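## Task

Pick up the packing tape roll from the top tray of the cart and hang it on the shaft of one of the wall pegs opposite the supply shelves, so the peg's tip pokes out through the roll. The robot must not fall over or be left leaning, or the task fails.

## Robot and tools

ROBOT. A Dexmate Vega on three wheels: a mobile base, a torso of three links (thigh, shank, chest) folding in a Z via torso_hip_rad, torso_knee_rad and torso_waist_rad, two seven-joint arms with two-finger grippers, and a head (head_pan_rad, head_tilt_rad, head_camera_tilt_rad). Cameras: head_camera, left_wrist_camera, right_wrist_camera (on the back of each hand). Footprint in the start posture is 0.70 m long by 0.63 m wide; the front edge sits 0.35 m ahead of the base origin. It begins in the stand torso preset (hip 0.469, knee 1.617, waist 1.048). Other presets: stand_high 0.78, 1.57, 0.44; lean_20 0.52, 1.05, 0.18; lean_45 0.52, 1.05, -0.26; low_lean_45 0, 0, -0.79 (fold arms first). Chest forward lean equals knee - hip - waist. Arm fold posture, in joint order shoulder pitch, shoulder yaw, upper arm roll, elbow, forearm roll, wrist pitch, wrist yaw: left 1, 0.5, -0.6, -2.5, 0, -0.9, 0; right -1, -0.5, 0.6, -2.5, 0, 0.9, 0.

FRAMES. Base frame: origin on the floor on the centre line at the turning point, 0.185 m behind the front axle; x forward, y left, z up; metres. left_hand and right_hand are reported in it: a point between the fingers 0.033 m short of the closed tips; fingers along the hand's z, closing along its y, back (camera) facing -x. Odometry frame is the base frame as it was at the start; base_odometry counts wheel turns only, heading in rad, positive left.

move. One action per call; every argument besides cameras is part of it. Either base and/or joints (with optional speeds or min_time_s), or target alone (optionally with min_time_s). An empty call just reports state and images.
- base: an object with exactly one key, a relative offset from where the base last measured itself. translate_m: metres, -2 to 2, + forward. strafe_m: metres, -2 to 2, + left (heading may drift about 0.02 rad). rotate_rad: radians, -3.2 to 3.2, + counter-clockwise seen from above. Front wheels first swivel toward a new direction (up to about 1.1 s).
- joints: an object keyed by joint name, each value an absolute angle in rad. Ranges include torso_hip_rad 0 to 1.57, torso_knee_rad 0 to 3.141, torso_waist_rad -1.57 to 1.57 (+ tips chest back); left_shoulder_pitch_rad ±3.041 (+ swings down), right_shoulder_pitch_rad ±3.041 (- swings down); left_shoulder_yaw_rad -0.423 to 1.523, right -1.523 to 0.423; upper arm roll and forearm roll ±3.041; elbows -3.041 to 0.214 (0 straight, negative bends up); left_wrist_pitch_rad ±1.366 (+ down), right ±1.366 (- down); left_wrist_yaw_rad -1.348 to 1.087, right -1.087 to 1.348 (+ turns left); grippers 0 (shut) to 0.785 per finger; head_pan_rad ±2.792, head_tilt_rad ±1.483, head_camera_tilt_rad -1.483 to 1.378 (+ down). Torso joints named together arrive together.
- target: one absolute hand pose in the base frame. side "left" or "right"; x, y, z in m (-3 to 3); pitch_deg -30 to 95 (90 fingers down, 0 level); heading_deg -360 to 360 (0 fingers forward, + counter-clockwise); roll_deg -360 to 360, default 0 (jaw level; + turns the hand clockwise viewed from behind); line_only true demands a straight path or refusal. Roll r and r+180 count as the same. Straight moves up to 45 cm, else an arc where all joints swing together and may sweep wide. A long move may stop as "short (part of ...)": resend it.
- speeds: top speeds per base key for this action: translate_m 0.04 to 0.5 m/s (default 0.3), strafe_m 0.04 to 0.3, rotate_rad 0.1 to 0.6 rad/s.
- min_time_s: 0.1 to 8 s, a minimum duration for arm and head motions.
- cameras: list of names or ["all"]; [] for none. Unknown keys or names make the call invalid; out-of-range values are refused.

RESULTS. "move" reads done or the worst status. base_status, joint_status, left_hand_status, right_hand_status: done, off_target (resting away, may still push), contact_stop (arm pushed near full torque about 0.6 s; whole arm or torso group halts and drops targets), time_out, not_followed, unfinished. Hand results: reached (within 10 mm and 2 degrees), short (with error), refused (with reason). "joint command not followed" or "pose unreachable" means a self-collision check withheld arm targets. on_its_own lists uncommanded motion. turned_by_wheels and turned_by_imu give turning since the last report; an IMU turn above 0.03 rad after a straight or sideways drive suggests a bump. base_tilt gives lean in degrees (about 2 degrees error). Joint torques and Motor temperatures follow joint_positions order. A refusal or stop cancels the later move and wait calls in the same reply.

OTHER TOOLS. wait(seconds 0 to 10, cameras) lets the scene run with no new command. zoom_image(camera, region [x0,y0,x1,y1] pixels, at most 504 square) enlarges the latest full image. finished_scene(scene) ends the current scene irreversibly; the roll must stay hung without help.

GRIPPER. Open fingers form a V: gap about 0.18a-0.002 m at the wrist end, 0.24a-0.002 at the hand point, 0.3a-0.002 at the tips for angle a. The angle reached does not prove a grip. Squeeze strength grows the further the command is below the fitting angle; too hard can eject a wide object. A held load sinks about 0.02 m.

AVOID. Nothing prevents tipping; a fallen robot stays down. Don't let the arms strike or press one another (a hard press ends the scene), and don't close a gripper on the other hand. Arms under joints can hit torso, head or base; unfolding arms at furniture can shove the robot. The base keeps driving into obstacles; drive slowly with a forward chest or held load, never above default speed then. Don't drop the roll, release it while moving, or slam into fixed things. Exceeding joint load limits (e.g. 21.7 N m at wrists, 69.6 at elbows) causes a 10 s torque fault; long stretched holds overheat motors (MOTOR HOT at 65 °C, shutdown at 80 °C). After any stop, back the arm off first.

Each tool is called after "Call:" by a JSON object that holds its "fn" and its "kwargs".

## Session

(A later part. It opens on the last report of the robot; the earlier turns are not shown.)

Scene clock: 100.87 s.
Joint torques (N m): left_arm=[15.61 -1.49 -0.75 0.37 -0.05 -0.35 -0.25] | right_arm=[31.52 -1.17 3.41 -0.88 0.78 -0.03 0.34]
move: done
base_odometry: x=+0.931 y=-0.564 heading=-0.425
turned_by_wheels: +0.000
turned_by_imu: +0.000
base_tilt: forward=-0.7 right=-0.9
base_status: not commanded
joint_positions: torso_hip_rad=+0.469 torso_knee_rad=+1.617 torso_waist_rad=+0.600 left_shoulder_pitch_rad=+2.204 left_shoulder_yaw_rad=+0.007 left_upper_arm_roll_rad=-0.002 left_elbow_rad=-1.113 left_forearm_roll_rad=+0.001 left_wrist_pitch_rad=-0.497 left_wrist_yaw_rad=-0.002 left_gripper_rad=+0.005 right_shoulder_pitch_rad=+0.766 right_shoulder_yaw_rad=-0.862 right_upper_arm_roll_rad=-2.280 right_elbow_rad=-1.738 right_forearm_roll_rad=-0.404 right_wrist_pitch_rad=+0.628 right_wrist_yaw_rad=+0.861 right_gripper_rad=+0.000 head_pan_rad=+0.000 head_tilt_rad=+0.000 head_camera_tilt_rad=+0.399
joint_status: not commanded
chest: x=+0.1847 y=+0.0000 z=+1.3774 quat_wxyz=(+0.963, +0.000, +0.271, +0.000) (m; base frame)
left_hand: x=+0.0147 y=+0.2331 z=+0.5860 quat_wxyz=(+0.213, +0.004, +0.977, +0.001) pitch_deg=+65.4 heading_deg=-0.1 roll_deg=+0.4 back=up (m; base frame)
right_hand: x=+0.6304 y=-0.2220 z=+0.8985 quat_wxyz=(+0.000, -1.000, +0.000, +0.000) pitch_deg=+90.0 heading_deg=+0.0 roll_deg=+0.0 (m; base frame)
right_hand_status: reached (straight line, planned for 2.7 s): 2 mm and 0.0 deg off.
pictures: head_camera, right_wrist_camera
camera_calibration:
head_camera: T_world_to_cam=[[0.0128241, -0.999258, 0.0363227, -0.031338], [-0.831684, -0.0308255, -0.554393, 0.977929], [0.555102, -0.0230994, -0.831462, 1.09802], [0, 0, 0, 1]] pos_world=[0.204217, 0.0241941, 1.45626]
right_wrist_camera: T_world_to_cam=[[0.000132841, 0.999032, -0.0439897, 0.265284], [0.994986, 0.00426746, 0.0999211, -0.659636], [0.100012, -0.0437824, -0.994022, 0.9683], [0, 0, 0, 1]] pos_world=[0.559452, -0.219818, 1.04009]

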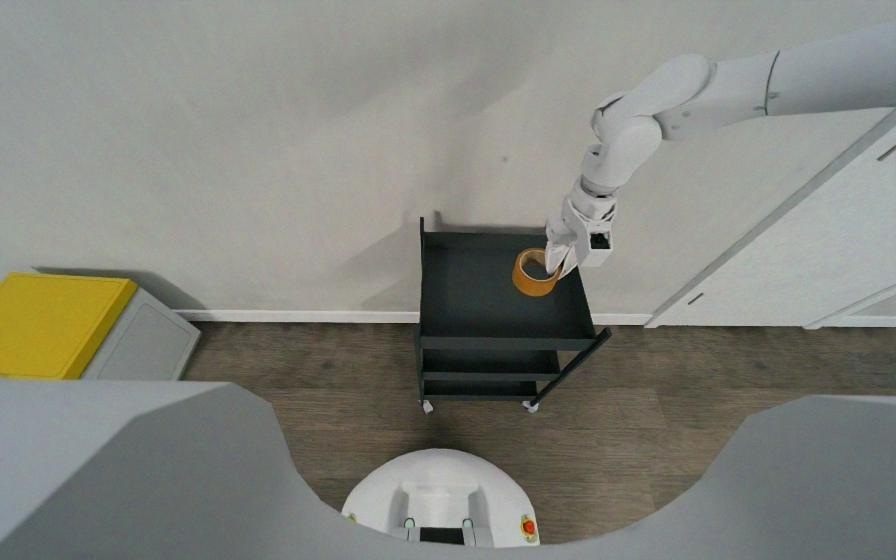

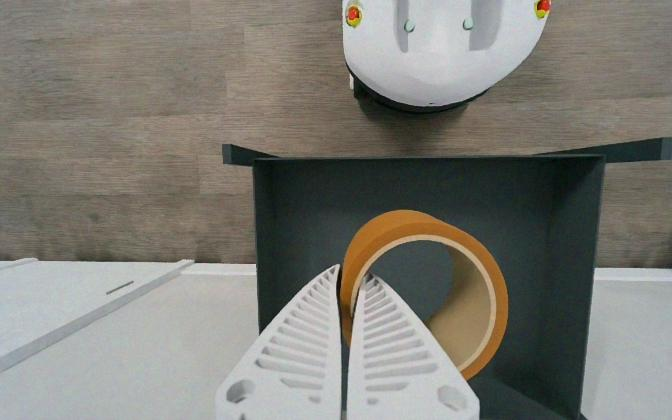

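Call:
{"fn": "move", "kwargs": {"base": {"translate_m": -0.82}, "speeds": {"translate_m": 0.25}, "joints": {"head_camera_tilt_rad": 0.1}}}

Call:
{"fn": "move", "kwargs": {"base": {"rotate_rad": -1.571}, "joints": {"torso_waist_rad": 1.0}, "speeds": {"rotate_rad": 0.4}}}

Call:
{"fn": "move", "kwargs": {"target": {"side": "right", "x": 0.52, "y": -0.25, "z": 0.98, "pitch_deg": 0, "heading_deg": 0}, "cameras": ["head_camera","right_wrist_camera"]}}

Call:
{"fn": "zoom_image", "kwargs": {"camera": "head_camera", "region": [400, 230, 600, 355]}}

Scene clock: 117.30 s.
Joint torques (N m): left_arm=[17.34 0.47 1.49 0.42 -0.09 -0.94 -0.39] | right_arm=[31.96 1.37 4.03 -0.44 0.79 0.25 -0.02]
move: done
base_odometry: x=+0.185 y=-0.224 heading=-0.427
turned_by_wheels: -0.002
turned_by_imu: +0.000
base_tilt: forward=-0.5 right=-0.9
base_status: done
joint_positions: torso_hip_rad=+0.469 torso_knee_rad=+1.617 torso_waist_rad=+0.600 left_shoulder_pitch_rad=+2.204 left_shoulder_yaw_rad=+0.007 left_upper_arm_roll_rad=-0.002 left_elbow_rad=-1.113 left_forearm_roll_rad=+0.001 left_wrist_pitch_rad=-0.497 left_wrist_yaw_rad=-0.002 left_gripper_rad=+0.005 right_shoulder_pitch_rad=+0.770 right_shoulder_yaw_rad=-0.864 right_upper_arm_roll_rad=-2.280 right_elbow_rad=-1.742 right_forearm_roll_rad=-0.402 right_wrist_pitch_rad=+0.629 right_wrist_yaw_rad=+0.864 right_gripper_rad=+0.000 head_pan_rad=+0.000 head_tilt_rad=+0.000 head_camera_tilt_rad=+0.101
joint_status: all done
chest: x=+0.1847 y=+0.0000 z=+1.3774 quat_wxyz=(+0.963, +0.000, +0.271, +0.000) (m; base frame)
left_hand: x=+0.0147 y=+0.2331 z=+0.5860 quat_wxyz=(+0.213, +0.004, +0.977, +0.001) pitch_deg=+65.4 heading_deg=-0.1 roll_deg=+0.4 back=up (m; base frame)
right_hand: x=+0.6299 y=-0.2219 z=+0.9000 quat_wxyz=(+0.000, -1.000, +0.000, +0.000) pitch_deg=+90.0 heading_deg=+0.0 roll_deg=+0.0 (m; base frame)
pictures: none

Scene clock: 122.50 s.
Joint torques (N m): left_arm=[8.79 -0.25 1.56 -2.23 -0.17 -0.87 0.2] | right_arm=[30.93 1.5 4.81 1.38 0.36 -0.01 -0.05]
move: done
base_odometry: x=+0.185 y=-0.222 heading=-2.000
turned_by_wheels: -1.573
turned_by_imu: -1.569
base_tilt: forward=-0.6 right=-0.9
base_status: done
joint_positions: torso_hip_rad=+0.469 torso_knee_rad=+1.617 torso_waist_rad=+1.000 left_shoulder_pitch_rad=+2.204 left_shoulder_yaw_rad=+0.007 left_upper_arm_roll_rad=-0.002 left_elbow_rad=-1.113 left_forearm_roll_rad=+0.001 left_wrist_pitch_rad=-0.497 left_wrist_yaw_rad=-0.002 left_gripper_rad=+0.005 right_shoulder_pitch_rad=+0.770 right_shoulder_yaw_rad=-0.864 right_upper_arm_roll_rad=-2.280 right_elbow_rad=-1.742 right_forearm_roll_rad=-0.402 right_wrist_pitch_rad=+0.629 right_wrist_yaw_rad=+0.864 right_gripper_rad=+0.000 head_pan_rad=+0.000 head_tilt_rad=+0.000 head_camera_tilt_rad=+0.101
joint_status: all done
chest: x=+0.0105 y=+0.0000 z=+1.4157 quat_wxyz=(+0.997, +0.000, +0.074, +0.000) (m; base frame)
left_hand: x=+0.1619 y=+0.2331 z=+0.6205 quat_wxyz=(+0.402, +0.004, +0.915, +0.002) pitch_deg=+42.5 heading_deg=+0.0 roll_deg=+0.5 back=up (m; base frame)
right_hand: x=+0.6064 y=-0.2219 z=+1.1492 quat_wxyz=(+0.000, -0.980, +0.000, -0.199) pitch_deg=+67.1 heading_deg=+0.0 roll_deg=+0.0 back=down (m; base frame)
pictures: none

Scene clock: 132.13 s.
Joint torques (N m): left_arm=[8.05 2.35 0.05 -1.71 0.23 -2.26 0.12] | right_arm=[0.66 -0.55 8.58 -0.66 -1.19 -1.86 0.12]
move: done
base_odometry: x=+0.185 y=-0.222 heading=-2.000
turned_by_wheels: +0.000
turned_by_imu: -0.001
base_tilt: forward=-0.5 right=-0.8
base_status: not commanded
joint_positions: torso_hip_rad=+0.469 torso_knee_rad=+1.617 torso_waist_rad=+1.000 left_shoulder_pitch_rad=+2.204 left_shoulder_yaw_rad=+0.007 left_upper_arm_roll_rad=-0.002 left_elbow_rad=-1.113 left_forearm_roll_rad=+0.001 left_wrist_pitch_rad=-0.497 left_wrist_yaw_rad=-0.002 left_gripper_rad=+0.005 right_shoulder_pitch_rad=-0.735 right_shoulder_yaw_rad=-1.007 right_upper_arm_roll_rad=-2.005 right_elbow_rad=-1.671 right_forearm_roll_rad=-2.594 right_wrist_pitch_rad=-0.950 right_wrist_yaw_rad=+1.348 right_gripper_rad=+0.000 head_pan_rad=+0.000 head_tilt_rad=+0.000 head_camera_tilt_rad=+0.101
joint_status: not commanded
chest: x=+0.0105 y=+0.0000 z=+1.4157 quat_wxyz=(+0.997, +0.000, +0.074, +0.000) (m; base frame)
left_hand: x=+0.1619 y=+0.2331 z=+0.6205 quat_wxyz=(+0.402, +0.004, +0.915, +0.002) pitch_deg=+42.5 heading_deg=+0.0 roll_deg=+0.5 back=up (m; base frame)
right_hand: x=+0.5203 y=-0.2497 z=+0.9803 quat_wxyz=(+0.000, -0.708, +0.000, -0.707) pitch_deg=+0.1 heading_deg=+0.0 roll_deg=+0.0 back=down (m; base frame)
right_hand_status: reached (straight line, planned for 8.3 s): 1 mm and 0.1 deg off.
pictures: head_camera, right_wrist_camera
camera_calibration:
head_camera: T_world_to_cam=[[-0.0135682, -0.999261, 0.0359616, -0.0302426], [-0.280319, -0.0307214, -0.959415, 1.44777], [0.959811, -0.0230983, -0.279695, 0.430243], [0, 0, 0, 1]] pos_world=[-0.0075233, 0.0241953, 1.51044]
right_wrist_camera: T_world_to_cam=[[0.0434054, 0.999058, -0.0000804606, 0.230922], [-0.0986213, 0.00436488, 0.995115, -0.866588], [0.994178, -0.0431854, 0.0987178, -0.476973], [0, 0, 0, 1]] pos_world=[0.378709, -0.247521, 0.909459]

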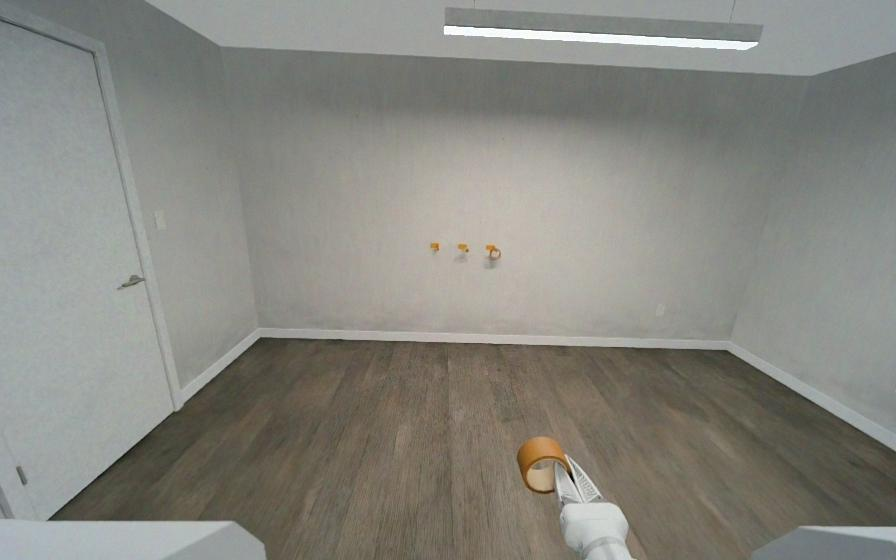

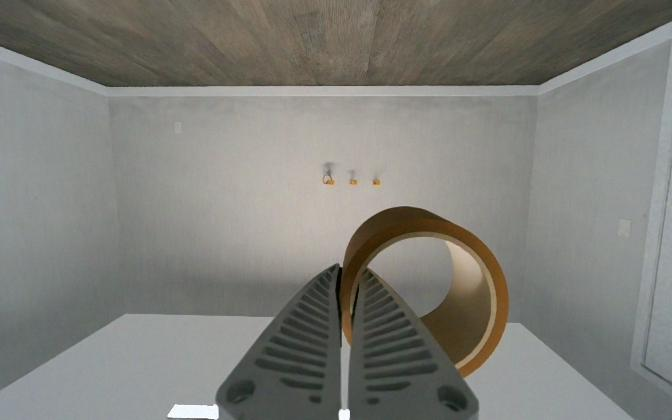

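Scaled by 2.520 from the camera's 896x560 image, which has a finer 960x600 frame.

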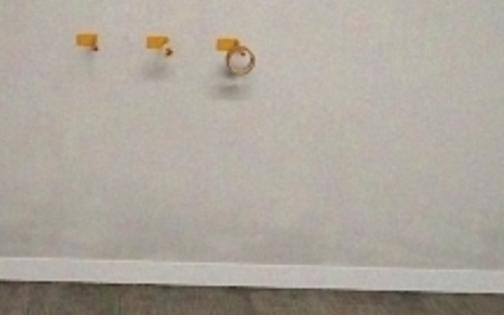

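Call:
{"fn": "move", "kwargs": {"base": {"rotate_rad": 0.022}}}

Call:
{"fn": "move", "kwargs": {"base": {"translate_m": 1.93}, "joints": {"head_camera_tilt_rad": 0.35}}}

Call:
{"fn": "move", "kwargs": {"target": {"side": "right", "x": 0.52, "y": -0.08, "z": 0.946, "pitch_deg": 0, "heading_deg": 0}, "cameras": ["head_camera","right_wrist_camera"]}}

Call:
{"fn": "zoom_image", "kwargs": {"camera": "head_camera", "region": [350, 220, 550, 420]}}

Scene clock: 145.97 s.
Joint torques (N m): left_arm=[7.3 -1.09 1.34 -0.49 -0.54 -2.25 0.43] | right_arm=[2 -2.26 7.26 -1.66 -1.17 -2.02 0.03]
move: done
base_odometry: x=+0.185 y=-0.222 heading=-1.978
turned_by_wheels: +0.022
turned_by_imu: +0.022
base_tilt: forward=-0.6 right=-0.9
base_status: done
joint_positions: torso_hip_rad=+0.469 torso_knee_rad=+1.617 torso_waist_rad=+1.000 left_shoulder_pitch_rad=+2.204 left_shoulder_yaw_rad=+0.007 left_upper_arm_roll_rad=-0.002 left_elbow_rad=-1.113 left_forearm_roll_rad=+0.001 left_wrist_pitch_rad=-0.497 left_wrist_yaw_rad=-0.002 left_gripper_rad=+0.005 right_shoulder_pitch_rad=-0.739 right_shoulder_yaw_rad=-1.006 right_upper_arm_roll_rad=-2.001 right_elbow_rad=-1.669 right_forearm_roll_rad=-2.596 right_wrist_pitch_rad=-0.951 right_wrist_yaw_rad=+1.348 right_gripper_rad=+0.000 head_pan_rad=+0.000 head_tilt_rad=+0.000 head_camera_tilt_rad=+0.101
joint_status: not commanded
chest: x=+0.0105 y=+0.0000 z=+1.4157 quat_wxyz=(+0.997, +0.000, +0.074, +0.000) (m; base frame)
left_hand: x=+0.1619 y=+0.2331 z=+0.6205 quat_wxyz=(+0.402, +0.004, +0.915, +0.002) pitch_deg=+42.5 heading_deg=+0.0 roll_deg=+0.5 back=up (m; base frame)
right_hand: x=+0.5200 y=-0.2499 z=+0.9800 quat_wxyz=(+0.000, -0.707, +0.000, -0.707) pitch_deg=+0.0 heading_deg=+0.0 roll_deg=+0.0 back=down (m; base frame)
pictures: none

Scene clock: 154.33 s.
Joint torques (N m): left_arm=[7.66 -0.65 0.89 -1.92 0.29 -2.73 -0.26] | right_arm=[2.82 -3.23 6.7 -0.86 -1.06 -2.65 0.08]
move: done
base_odometry: x=-0.583 y=-1.993 heading=-1.979
turned_by_wheels: -0.001
turned_by_imu: -0.012
base_tilt: forward=-0.6 right=-0.7
base_status: done
joint_positions: torso_hip_rad=+0.469 torso_knee_rad=+1.617 torso_waist_rad=+1.000 left_shoulder_pitch_rad=+2.204 left_shoulder_yaw_rad=+0.007 left_upper_arm_roll_rad=-0.002 left_elbow_rad=-1.113 left_forearm_roll_rad=+0.001 left_wrist_pitch_rad=-0.497 left_wrist_yaw_rad=-0.002 left_gripper_rad=+0.005 right_shoulder_pitch_rad=-0.739 right_shoulder_yaw_rad=-1.006 right_upper_arm_roll_rad=-2.001 right_elbow_rad=-1.668 right_forearm_roll_rad=-2.596 right_wrist_pitch_rad=-0.951 right_wrist_yaw_rad=+1.348 right_gripper_rad=+0.000 head_pan_rad=+0.000 head_tilt_rad=+0.000 head_camera_tilt_rad=+0.349
joint_status: all done
chest: x=+0.0105 y=+0.0000 z=+1.4156 quat_wxyz=(+0.997, +0.000, +0.074, +0.000) (m; base frame)
left_hand: x=+0.1619 y=+0.2331 z=+0.6205 quat_wxyz=(+0.402, +0.004, +0.915, +0.002) pitch_deg=+42.5 heading_deg=+0.0 roll_deg=+0.5 back=up (m; base frame)
right_hand: x=+0.5200 y=-0.2499 z=+0.9799 quat_wxyz=(+0.000, -0.707, +0.000, -0.707) pitch_deg=+0.0 heading_deg=+0.0 roll_deg=+0.0 back=down (m; base frame)
pictures: none

Scene clock: 157.53 s.
Joint torques (N m): left_arm=[7.38 0.5 0.81 -1.96 0.41 -2.28 0.47] | right_arm=[1.65 4.64 7.43 -3.65 -1.73 -1.19 -0.09]
move: done
base_odometry: x=-0.583 y=-1.993 heading=-1.979
turned_by_wheels: +0.000
turned_by_imu: +0.000
base_tilt: forward=-0.6 right=-0.7
base_status: not commanded
joint_positions: torso_hip_rad=+0.469 torso_knee_rad=+1.617 torso_waist_rad=+1.000 left_shoulder_pitch_rad=+2.204 left_shoulder_yaw_rad=+0.007 left_upper_arm_roll_rad=-0.002 left_elbow_rad=-1.113 left_forearm_roll_rad=+0.001 left_wrist_pitch_rad=-0.497 left_wrist_yaw_rad=-0.002 left_gripper_rad=+0.005 right_shoulder_pitch_rad=-1.016 right_shoulder_yaw_rad=-0.583 right_upper_arm_roll_rad=-1.643 right_elbow_rad=-1.489 right_forearm_roll_rad=-2.681 right_wrist_pitch_rad=-0.636 right_wrist_yaw_rad=+1.348 right_gripper_rad=+0.000 head_pan_rad=+0.000 head_tilt_rad=+0.000 head_camera_tilt_rad=+0.349
joint_status: not commanded
chest: x=+0.0105 y=+0.0000 z=+1.4156 quat_wxyz=(+0.997, +0.000, +0.074, +0.000) (m; base frame)
left_hand: x=+0.1619 y=+0.2331 z=+0.6205 quat_wxyz=(+0.402, +0.004, +0.915, +0.002) pitch_deg=+42.5 heading_deg=+0.0 roll_deg=+0.5 back=up (m; base frame)
right_hand: x=+0.5201 y=-0.0812 z=+0.9462 quat_wxyz=(+0.000, -0.707, +0.000, -0.707) pitch_deg=+0.0 heading_deg=+0.1 roll_deg=+0.0 back=down (m; base frame)
right_hand_status: reached (straight line, planned for 1.9 s): 1 mm and 0.1 deg off.
pictures: head_camera, right_wrist_camera
camera_calibration:
head_camera: T_world_to_cam=[[-0.00425097, -0.999258, 0.0382831, -0.0332001], [-0.507789, -0.0308233, -0.86093, 1.28938], [0.861471, -0.0230995, -0.507281, 0.763076], [0, 0, 0, 1]] pos_world=[-0.00277593, 0.0241941, 1.49843]
right_wrist_camera: T_world_to_cam=[[0.0431368, 0.999069, -0.000349192, 0.0630216], [-0.100106, 0.00467001, 0.994966, -0.832475], [0.994041, -0.0428846, 0.100214, -0.467446], [0, 0, 0, 1]] pos_world=[0.378607, -0.0791216, 0.875151]

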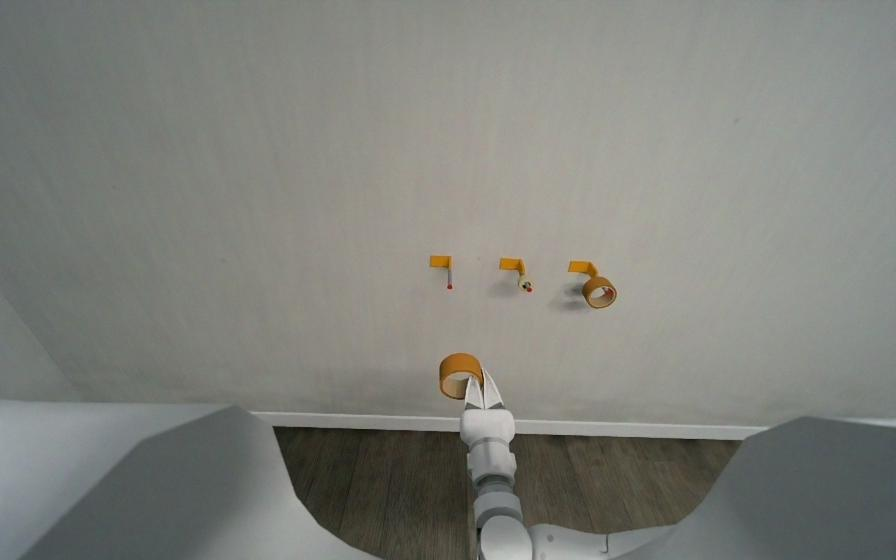

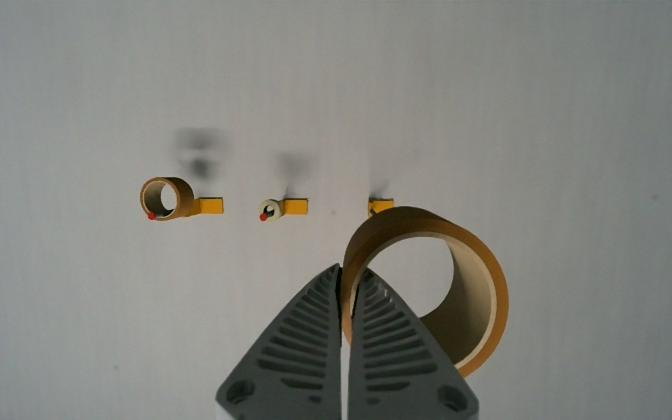

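Scaled by 2.520 from the camera's 896x560 image, which has a finer 960x600 frame.

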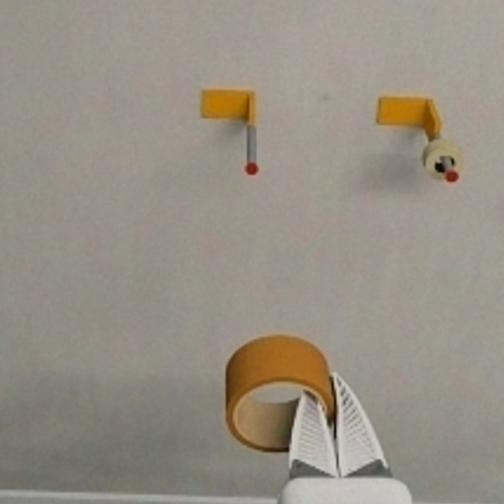

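Call:
{"fn": "move", "kwargs": {"base": {"translate_m": 0.3}, "speeds": {"translate_m": 0.12}, "cameras": ["head_camera","right_wrist_camera"]}}

Call:
{"fn": "zoom_image", "kwargs": {"camera": "head_camera", "region": [380, 290, 540, 450]}}

Call:
{"fn": "zoom_image", "kwargs": {"camera": "right_wrist_camera", "region": [250, 140, 590, 420]}}

Scene clock: 172.17 s.
Joint torques (N m): left_arm=[6.51 1.81 2.22 -3.26 -0.4 -1.21 0.09] | right_arm=[2.59 3.22 7.71 -3.33 -1.46 -1.84 -0.12]
move: done
base_odometry: x=-0.702 y=-2.268 heading=-1.980
turned_by_wheels: -0.001
turned_by_imu: -0.003
base_tilt: forward=-0.6 right=-0.8
base_status: done
joint_positions: torso_hip_rad=+0.469 torso_knee_rad=+1.617 torso_waist_rad=+1.000 left_shoulder_pitch_rad=+2.204 left_shoulder_yaw_rad=+0.007 left_upper_arm_roll_rad=-0.002 left_elbow_rad=-1.113 left_forearm_roll_rad=+0.001 left_wrist_pitch_rad=-0.497 left_wrist_yaw_rad=-0.002 left_gripper_rad=+0.005 right_shoulder_pitch_rad=-1.017 right_shoulder_yaw_rad=-0.578 right_upper_arm_roll_rad=-1.641 right_elbow_rad=-1.486 right_forearm_roll_rad=-2.681 right_wrist_pitch_rad=-0.634 right_wrist_yaw_rad=+1.348 right_gripper_rad=+0.000 head_pan_rad=+0.000 head_tilt_rad=+0.000 head_camera_tilt_rad=+0.349
joint_status: not commanded
chest: x=+0.0105 y=+0.0000 z=+1.4156 quat_wxyz=(+0.997, +0.000, +0.074, +0.000) (m; base frame)
left_hand: x=+0.1619 y=+0.2331 z=+0.6205 quat_wxyz=(+0.402, +0.004, +0.915, +0.002) pitch_deg=+42.5 heading_deg=+0.0 roll_deg=+0.5 back=up (m; base frame)
right_hand: x=+0.5200 y=-0.0799 z=+0.9460 quat_wxyz=(+0.000, -0.707, +0.000, -0.707) pitch_deg=+0.0 heading_deg=+0.0 roll_deg=+0.0 back=down (m; base frame)
pictures: head_camera, right_wrist_camera
camera_calibration:
head_camera: T_world_to_cam=[[-0.00425097, -0.999258, 0.0382831, -0.0332001], [-0.507789, -0.0308233, -0.86093, 1.28938], [0.861471, -0.0230995, -0.507281, 0.763076], [0, 0, 0, 1]] pos_world=[-0.00277593, 0.0241941, 1.49843]
right_wrist_camera: T_world_to_cam=[[0.0436339, 0.999048, -0.000305934, 0.0613967], [-0.0999051, 0.0046681, 0.994986, -0.832388], [0.99404, -0.0433846, 0.100014, -0.46713], [0, 0, 0, 1]] pos_world=[0.378507, -0.0777188, 0.874952]

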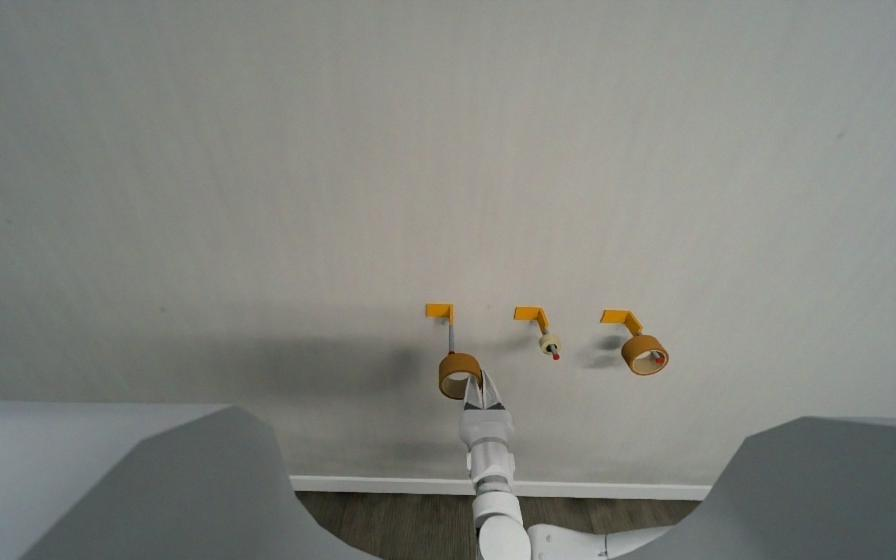

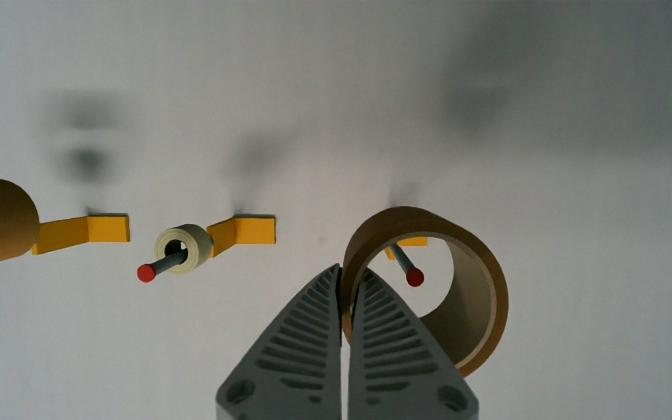

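Scaled by 3.150 from the camera's 896x560 image, which has a finer 960x600 frame.

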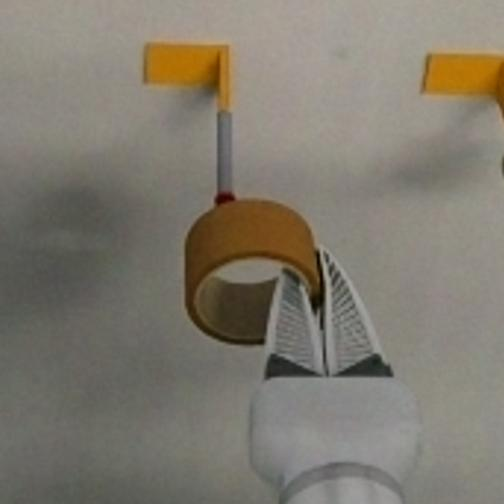

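Scaled by 1.482 from the camera's 672x420 image, which has a finer 960x600 frame.

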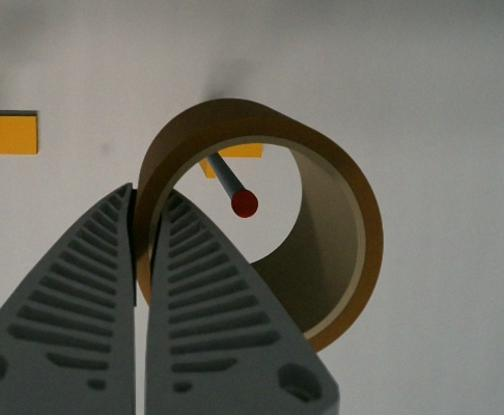

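Call:
{"fn": "move", "kwargs": {"base": {"translate_m": 0.088}, "speeds": {"translate_m": 0.06}}}

Call:
{"fn": "move", "kwargs": {"target": {"side": "right", "x": 0.52, "y": -0.082, "z": 0.937, "pitch_deg": 0, "heading_deg": 0, "line_only": true}, "cameras": ["head_camera","right_wrist_camera"]}}

Call:
{"fn": "zoom_image", "kwargs": {"camera": "head_camera", "region": [380, 290, 540, 450]}}

Call:
{"fn": "zoom_image", "kwargs": {"camera": "right_wrist_camera", "region": [250, 140, 590, 420]}}

Scene clock: 180.67 s.
Joint torques (N m): left_arm=[8.92 2.36 2.76 -1.46 -0.06 -2.63 0.18] | right_arm=[3 2.33 7.11 -3.6 -1.37 -1.75 -0.06]
move: done
base_odometry: x=-0.737 y=-2.349 heading=-1.982
turned_by_wheels: -0.001
turned_by_imu: -0.002
base_tilt: forward=-0.5 right=-0.8
base_status: done
joint_positions: torso_hip_rad=+0.469 torso_knee_rad=+1.617 torso_waist_rad=+1.000 left_shoulder_pitch_rad=+2.204 left_shoulder_yaw_rad=+0.007 left_upper_arm_roll_rad=-0.002 left_elbow_rad=-1.113 left_forearm_roll_rad=+0.001 left_wrist_pitch_rad=-0.497 left_wrist_yaw_rad=-0.002 left_gripper_rad=+0.005 right_shoulder_pitch_rad=-1.017 right_shoulder_yaw_rad=-0.578 right_upper_arm_roll_rad=-1.641 right_elbow_rad=-1.486 right_forearm_roll_rad=-2.681 right_wrist_pitch_rad=-0.634 right_wrist_yaw_rad=+1.348 right_gripper_rad=+0.000 head_pan_rad=+0.000 head_tilt_rad=+0.000 head_camera_tilt_rad=+0.349
joint_status: not commanded
chest: x=+0.0105 y=+0.0000 z=+1.4156 quat_wxyz=(+0.997, +0.000, +0.074, +0.000) (m; base frame)
left_hand: x=+0.1619 y=+0.2331 z=+0.6205 quat_wxyz=(+0.402, +0.004, +0.915, +0.002) pitch_deg=+42.5 heading_deg=+0.0 roll_deg=+0.5 back=up (m; base frame)
right_hand: x=+0.5200 y=-0.0799 z=+0.9460 quat_wxyz=(+0.000, -0.707, +0.000, -0.707) pitch_deg=+0.0 heading_deg=+0.0 roll_deg=+0.0 back=down (m; base frame)
pictures: none

Scene clock: 182.03 s.
Joint torques (N m): left_arm=[8.62 -0.94 0.43 -1.04 -0.48 -1.76 -0.11] | right_arm=[1.81 4.41 8.1 -3.82 -0.7 -1.48 -0.33]
move: done
base_odometry: x=-0.737 y=-2.349 heading=-1.982
turned_by_wheels: +0.000
turned_by_imu: +0.000
base_tilt: forward=-0.6 right=-0.7
base_status: not commanded
joint_positions: torso_hip_rad=+0.469 torso_knee_rad=+1.617 torso_waist_rad=+1.000 left_shoulder_pitch_rad=+2.204 left_shoulder_yaw_rad=+0.007 left_upper_arm_roll_rad=-0.002 left_elbow_rad=-1.113 left_forearm_roll_rad=+0.001 left_wrist_pitch_rad=-0.497 left_wrist_yaw_rad=-0.002 left_gripper_rad=+0.005 right_shoulder_pitch_rad=-1.026 right_shoulder_yaw_rad=-0.561 right_upper_arm_roll_rad=-1.640 right_elbow_rad=-1.437 right_forearm_roll_rad=-2.680 right_wrist_pitch_rad=-0.663 right_wrist_yaw_rad=+1.336 right_gripper_rad=+0.000 head_pan_rad=+0.000 head_tilt_rad=+0.000 head_camera_tilt_rad=+0.349
joint_status: not commanded
chest: x=+0.0105 y=+0.0000 z=+1.4156 quat_wxyz=(+0.997, +0.000, +0.074, +0.000) (m; base frame)
left_hand: x=+0.1619 y=+0.2331 z=+0.6205 quat_wxyz=(+0.402, +0.004, +0.915, +0.002) pitch_deg=+42.5 heading_deg=+0.0 roll_deg=+0.5 back=up (m; base frame)
right_hand: x=+0.5200 y=-0.0818 z=+0.9377 quat_wxyz=(+0.000, -0.707, +0.000, -0.707) pitch_deg=+0.0 heading_deg=+0.0 roll_deg=+0.0 back=down (m; base frame)
right_hand_status: reached (straight line, planned for 0.5 s): 1 mm and 0.0 deg off.
pictures: head_camera, right_wrist_camera
camera_calibration:
head_camera: T_world_to_cam=[[-0.00424769, -0.999258, 0.0382803, -0.0331959], [-0.507863, -0.0308206, -0.860886, 1.28931], [0.861427, -0.0230979, -0.507355, 0.763187], [0, 0, 0, 1]] pos_world=[-0.00277697, 0.0241942, 1.49843]
right_wrist_camera: T_world_to_cam=[[0.0437475, 0.999043, -0.00039026, 0.0633213], [-0.10001, 0.00476803, 0.994975, -0.824063], [0.994024, -0.0434887, 0.100122, -0.466478], [0, 0, 0, 1]] pos_world=[0.378507, -0.079618, 0.866652]

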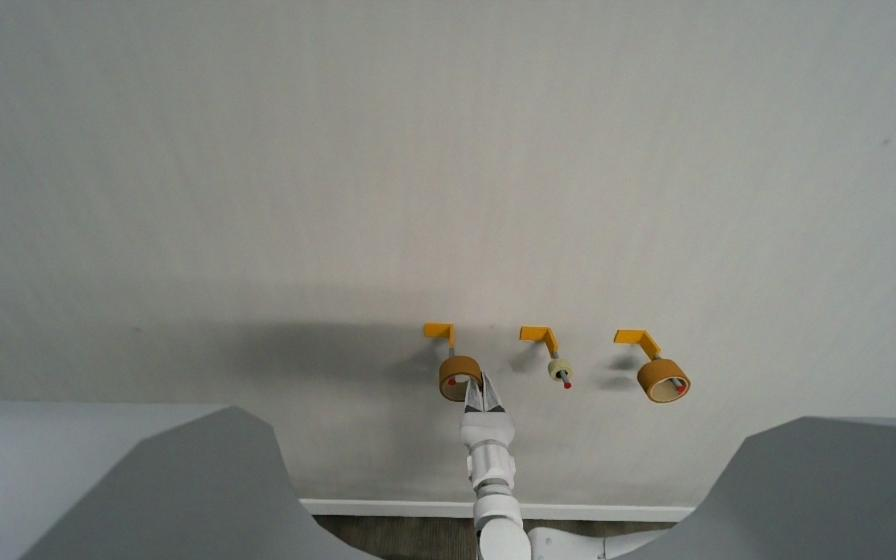

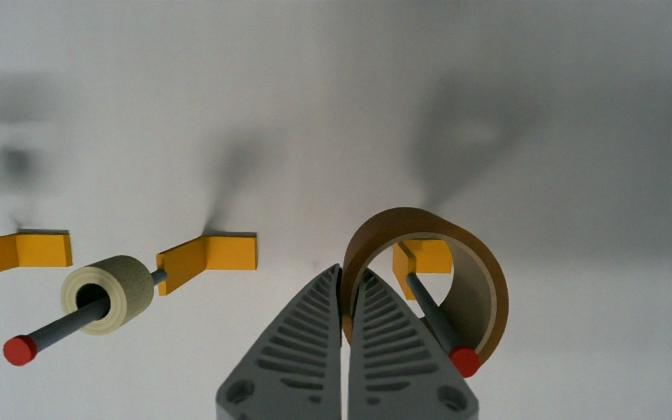

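Scaled by 3.150 from the camera's 896x560 image, which has a finer 960x600 frame.

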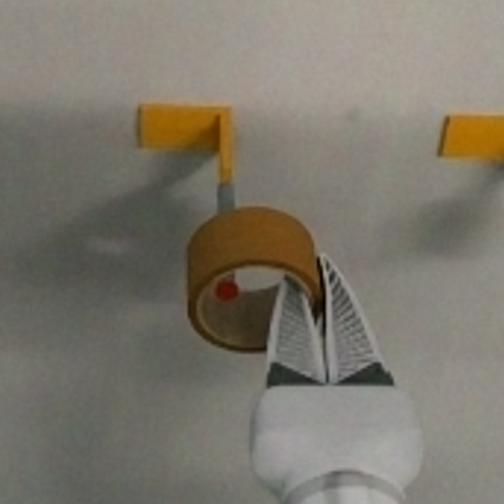

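Scaled by 1.482 from the camera's 672x420 image, which has a finer 960x600 frame.

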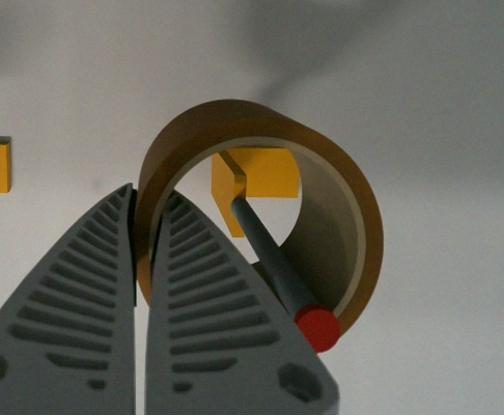

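Call:
{"fn": "move", "kwargs": {"base": {"translate_m": 0.018}, "speeds": {"translate_m": 0.05}}}

Call:
{"fn": "move", "kwargs": {"joints": {"right_gripper_rad": 0.1}, "cameras": ["head_camera","right_wrist_camera"]}}

Call:
{"fn": "zoom_image", "kwargs": {"camera": "head_camera", "region": [380, 290, 540, 450]}}

Call:
{"fn": "zoom_image", "kwargs": {"camera": "right_wrist_camera", "region": [250, 140, 590, 420]}}

Scene clock: 189.07 s.
Joint torques (N m): left_arm=[9.25 2.29 1.21 -0.95 -0.52 -1.14 -0.23] | right_arm=[2.97 3.1 7.72 -3.4 -0.62 -1.19 0.12]
move: done
base_odometry: x=-0.744 y=-2.365 heading=-1.983
turned_by_wheels: -0.001
turned_by_imu: -0.002
base_tilt: forward=-0.5 right=-1.0
base_status: done
joint_positions: torso_hip_rad=+0.469 torso_knee_rad=+1.617 torso_waist_rad=+1.000 left_shoulder_pitch_rad=+2.204 left_shoulder_yaw_rad=+0.007 left_upper_arm_roll_rad=-0.002 left_elbow_rad=-1.113 left_forearm_roll_rad=+0.001 left_wrist_pitch_rad=-0.497 left_wrist_yaw_rad=-0.002 left_gripper_rad=+0.005 right_shoulder_pitch_rad=-1.027 right_shoulder_yaw_rad=-0.560 right_upper_arm_roll_rad=-1.640 right_elbow_rad=-1.433 right_forearm_roll_rad=-2.680 right_wrist_pitch_rad=-0.666 right_wrist_yaw_rad=+1.335 right_gripper_rad=+0.000 head_pan_rad=+0.000 head_tilt_rad=+0.000 head_camera_tilt_rad=+0.349
joint_status: not commanded
chest: x=+0.0105 y=+0.0000 z=+1.4156 quat_wxyz=(+0.997, +0.000, +0.074, +0.000) (m; base frame)
left_hand: x=+0.1619 y=+0.2331 z=+0.6205 quat_wxyz=(+0.402, +0.004, +0.915, +0.002) pitch_deg=+42.5 heading_deg=+0.0 roll_deg=+0.5 back=up (m; base frame)
right_hand: x=+0.5200 y=-0.0819 z=+0.9370 quat_wxyz=(+0.000, -0.707, +0.000, -0.707) pitch_deg=+0.0 heading_deg=+0.0 roll_deg=+0.0 back=down (m; base frame)
pictures: none

Scene clock: 189.63 s.
Joint torques (N m): left_arm=[5.92 1.1 0.83 -0.36 -0.28 -1.74 -0.01] | right_arm=[1.82 2.84 6.9 -3.6 -0.72 -1.18 0.24]
move: done
base_odometry: x=-0.744 y=-2.365 heading=-1.983
turned_by_wheels: +0.000
turned_by_imu: +0.000
base_tilt: forward=-0.6 right=-1.0
base_status: not commanded
joint_positions: torso_hip_rad=+0.469 torso_knee_rad=+1.617 torso_waist_rad=+1.000 left_shoulder_pitch_rad=+2.204 left_shoulder_yaw_rad=+0.007 left_upper_arm_roll_rad=-0.002 left_elbow_rad=-1.113 left_forearm_roll_rad=+0.001 left_wrist_pitch_rad=-0.497 left_wrist_yaw_rad=-0.002 left_gripper_rad=+0.005 right_shoulder_pitch_rad=-1.027 right_shoulder_yaw_rad=-0.560 right_upper_arm_roll_rad=-1.640 right_elbow_rad=-1.433 right_forearm_roll_rad=-2.680 right_wrist_pitch_rad=-0.666 right_wrist_yaw_rad=+1.335 right_gripper_rad=+0.100 head_pan_rad=+0.000 head_tilt_rad=+0.000 head_camera_tilt_rad=+0.349
joint_status: all done
chest: x=+0.0105 y=+0.0000 z=+1.4156 quat_wxyz=(+0.997, +0.000, +0.074, +0.000) (m; base frame)
left_hand: x=+0.1619 y=+0.2331 z=+0.6205 quat_wxyz=(+0.402, +0.004, +0.915, +0.002) pitch_deg=+42.5 heading_deg=+0.0 roll_deg=+0.5 back=up (m; base frame)
right_hand: x=+0.5200 y=-0.0819 z=+0.9370 quat_wxyz=(+0.000, -0.707, +0.000, -0.707) pitch_deg=+0.0 heading_deg=+0.0 roll_deg=+0.0 back=down (m; base frame)
pictures: head_camera, right_wrist_camera
camera_calibration:
head_camera: T_world_to_cam=[[-0.00424769, -0.999258, 0.0382803, -0.0331959], [-0.507863, -0.0308206, -0.860886, 1.28931], [0.861427, -0.0230979, -0.507355, 0.763187], [0, 0, 0, 1]] pos_world=[-0.00277697, 0.0241942, 1.49843]
right_wrist_camera: T_world_to_cam=[[0.0437372, 0.999043, -0.000290897, 0.0633391], [-0.100014, 0.00466823, 0.994975, -0.823472], [0.994024, -0.0434883, 0.100122, -0.466423], [0, 0, 0, 1]] pos_world=[0.378507, -0.0797182, 0.866052]

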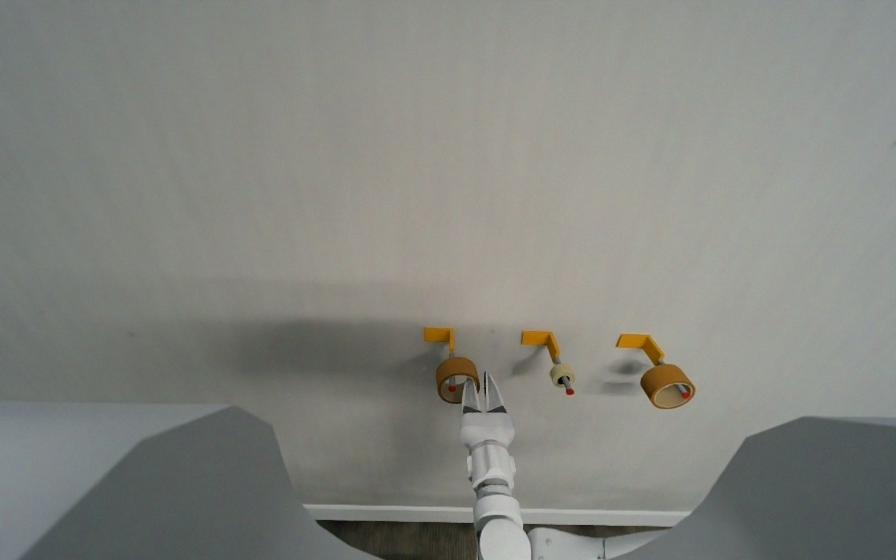

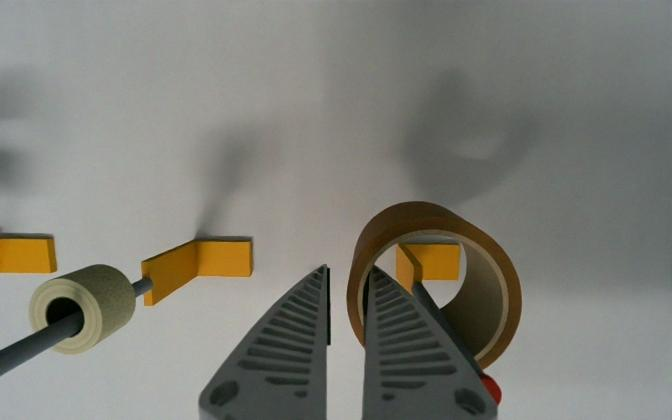

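Scaled by 3.150 from the camera's 896x560 image, which has a finer 960x600 frame.

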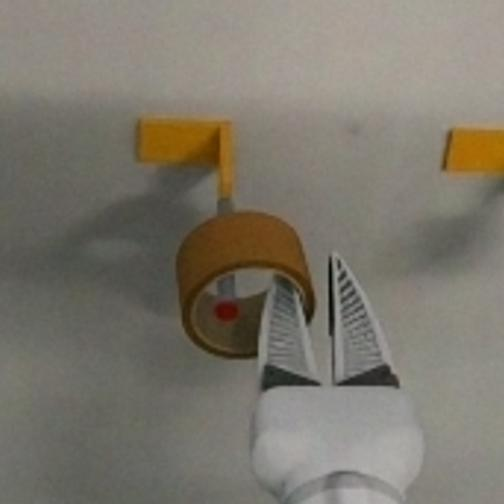

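Scaled by 1.482 from the camera's 672x420 image, which has a finer 960x600 frame.

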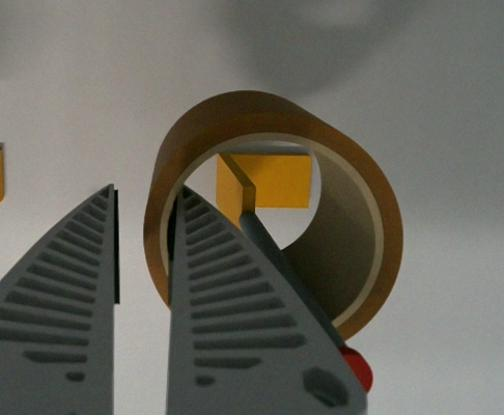

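Same as before; retract.

Call:
{"fn": "move", "kwargs": {"base": {"translate_m": -0.07}, "speeds": {"translate_m": 0.05}}}

Call:
{"fn": "move", "kwargs": {"base": {"translate_m": -0.15}, "speeds": {"translate_m": 0.15}, "cameras": ["head_camera","right_wrist_camera"]}}

Call:
{"fn": "zoom_image", "kwargs": {"camera": "head_camera", "region": [380, 250, 540, 410]}}

Scene clock: 196.43 s.
Joint torques (N m): left_arm=[10.02 1.37 -0.09 -0.77 -0.19 -1.57 0.33] | right_arm=[2.93 2.33 7.47 -2.69 -0.67 -1.73 0.01]
move: done
base_odometry: x=-0.716 y=-2.301 heading=-1.983
turned_by_wheels: +0.000
turned_by_imu: +0.001
base_tilt: forward=-0.5 right=-0.8
base_status: done
joint_positions: torso_hip_rad=+0.469 torso_knee_rad=+1.617 torso_waist_rad=+1.000 left_shoulder_pitch_rad=+2.204 left_shoulder_yaw_rad=+0.007 left_upper_arm_roll_rad=-0.002 left_elbow_rad=-1.113 left_forearm_roll_rad=+0.001 left_wrist_pitch_rad=-0.497 left_wrist_yaw_rad=-0.002 left_gripper_rad=+0.005 right_shoulder_pitch_rad=-1.027 right_shoulder_yaw_rad=-0.560 right_upper_arm_roll_rad=-1.640 right_elbow_rad=-1.433 right_forearm_roll_rad=-2.680 right_wrist_pitch_rad=-0.666 right_wrist_yaw_rad=+1.335 right_gripper_rad=+0.100 head_pan_rad=+0.000 head_tilt_rad=+0.000 head_camera_tilt_rad=+0.349
joint_status: not commanded
chest: x=+0.0104 y=+0.0000 z=+1.4157 quat_wxyz=(+0.997, +0.000, +0.074, +0.000) (m; base frame)
left_hand: x=+0.1619 y=+0.2331 z=+0.6206 quat_wxyz=(+0.403, +0.004, +0.915, +0.002) pitch_deg=+42.5 heading_deg=+0.0 roll_deg=+0.5 back=up (m; base frame)
right_hand: x=+0.5200 y=-0.0819 z=+0.9371 quat_wxyz=(+0.000, -0.707, +0.000, -0.707) pitch_deg=+0.0 heading_deg=+0.0 roll_deg=+0.0 back=down (m; base frame)
pictures: none

Scene clock: 198.73 s.
Joint torques (N m): left_arm=[8.43 1.82 0.48 -2.83 0.28 -1.2 0.7] | right_arm=[1.84 2.26 7.52 -2.31 -0.81 -1.41 0.03]
move: done
base_odometry: x=-0.656 y=-2.164 heading=-1.984
turned_by_wheels: -0.001
turned_by_imu: -0.002
base_tilt: forward=-0.6 right=-0.8
base_status: done
joint_positions: torso_hip_rad=+0.469 torso_knee_rad=+1.617 torso_waist_rad=+1.000 left_shoulder_pitch_rad=+2.204 left_shoulder_yaw_rad=+0.007 left_upper_arm_roll_rad=-0.002 left_elbow_rad=-1.113 left_forearm_roll_rad=+0.001 left_wrist_pitch_rad=-0.497 left_wrist_yaw_rad=-0.002 left_gripper_rad=+0.005 right_shoulder_pitch_rad=-1.027 right_shoulder_yaw_rad=-0.560 right_upper_arm_roll_rad=-1.640 right_elbow_rad=-1.433 right_forearm_roll_rad=-2.680 right_wrist_pitch_rad=-0.666 right_wrist_yaw_rad=+1.335 right_gripper_rad=+0.100 head_pan_rad=+0.000 head_tilt_rad=+0.000 head_camera_tilt_rad=+0.349
joint_status: not commanded
chest: x=+0.0104 y=+0.0000 z=+1.4156 quat_wxyz=(+0.997, +0.000, +0.074, +0.000) (m; base frame)
left_hand: x=+0.1619 y=+0.2331 z=+0.6205 quat_wxyz=(+0.403, +0.004, +0.915, +0.002) pitch_deg=+42.5 heading_deg=+0.0 roll_deg=+0.5 back=up (m; base frame)
right_hand: x=+0.5200 y=-0.0819 z=+0.9371 quat_wxyz=(+0.000, -0.707, +0.000, -0.707) pitch_deg=+0.0 heading_deg=+0.0 roll_deg=+0.0 back=down (m; base frame)
pictures: head_camera, right_wrist_camera
camera_calibration:
head_camera: T_world_to_cam=[[-0.00425042, -0.999258, 0.0382819, -0.0331987], [-0.507745, -0.0308237, -0.860956, 1.28937], [0.861497, -0.0230968, -0.507237, 0.763095], [0, 0, 0, 1]] pos_world=[-0.0028753, 0.0241941, 1.49843]
right_wrist_camera: T_world_to_cam=[[0.0437368, 0.999043, -0.000286641, 0.0633399], [-0.100113, 0.00466829, 0.994965, -0.823435], [0.994014, -0.0434879, 0.100221, -0.466405], [0, 0, 0, 1]] pos_world=[0.378406, -0.0797182, 0.866051]

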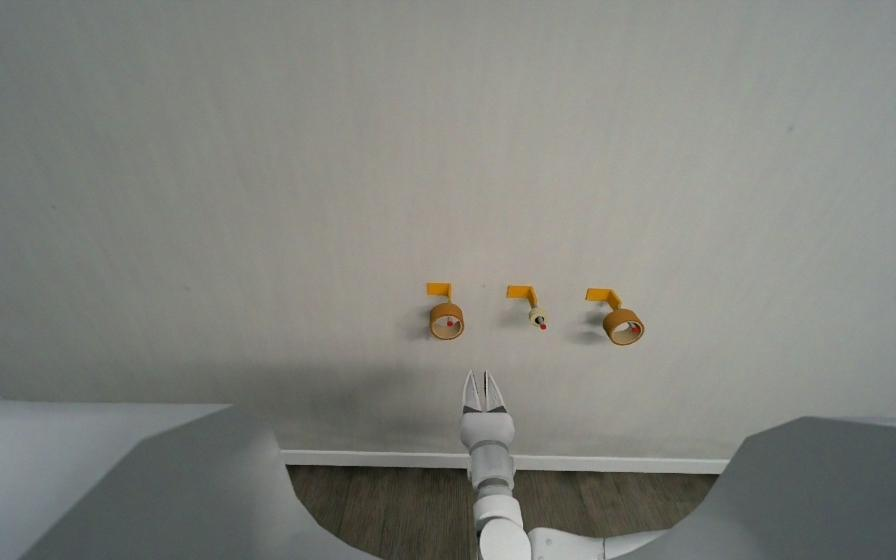

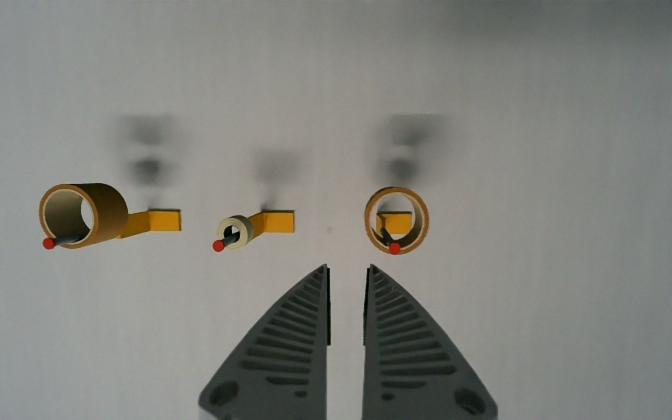

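Scaled by 3.150 from the camera's 896x560 image, which has a finer 960x600 frame.

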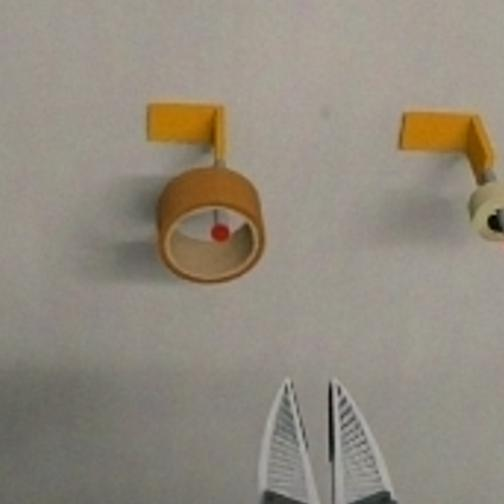

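Call:
{"fn": "finished_scene", "kwargs": {"scene": 3}}

The scene is finished: the task was done.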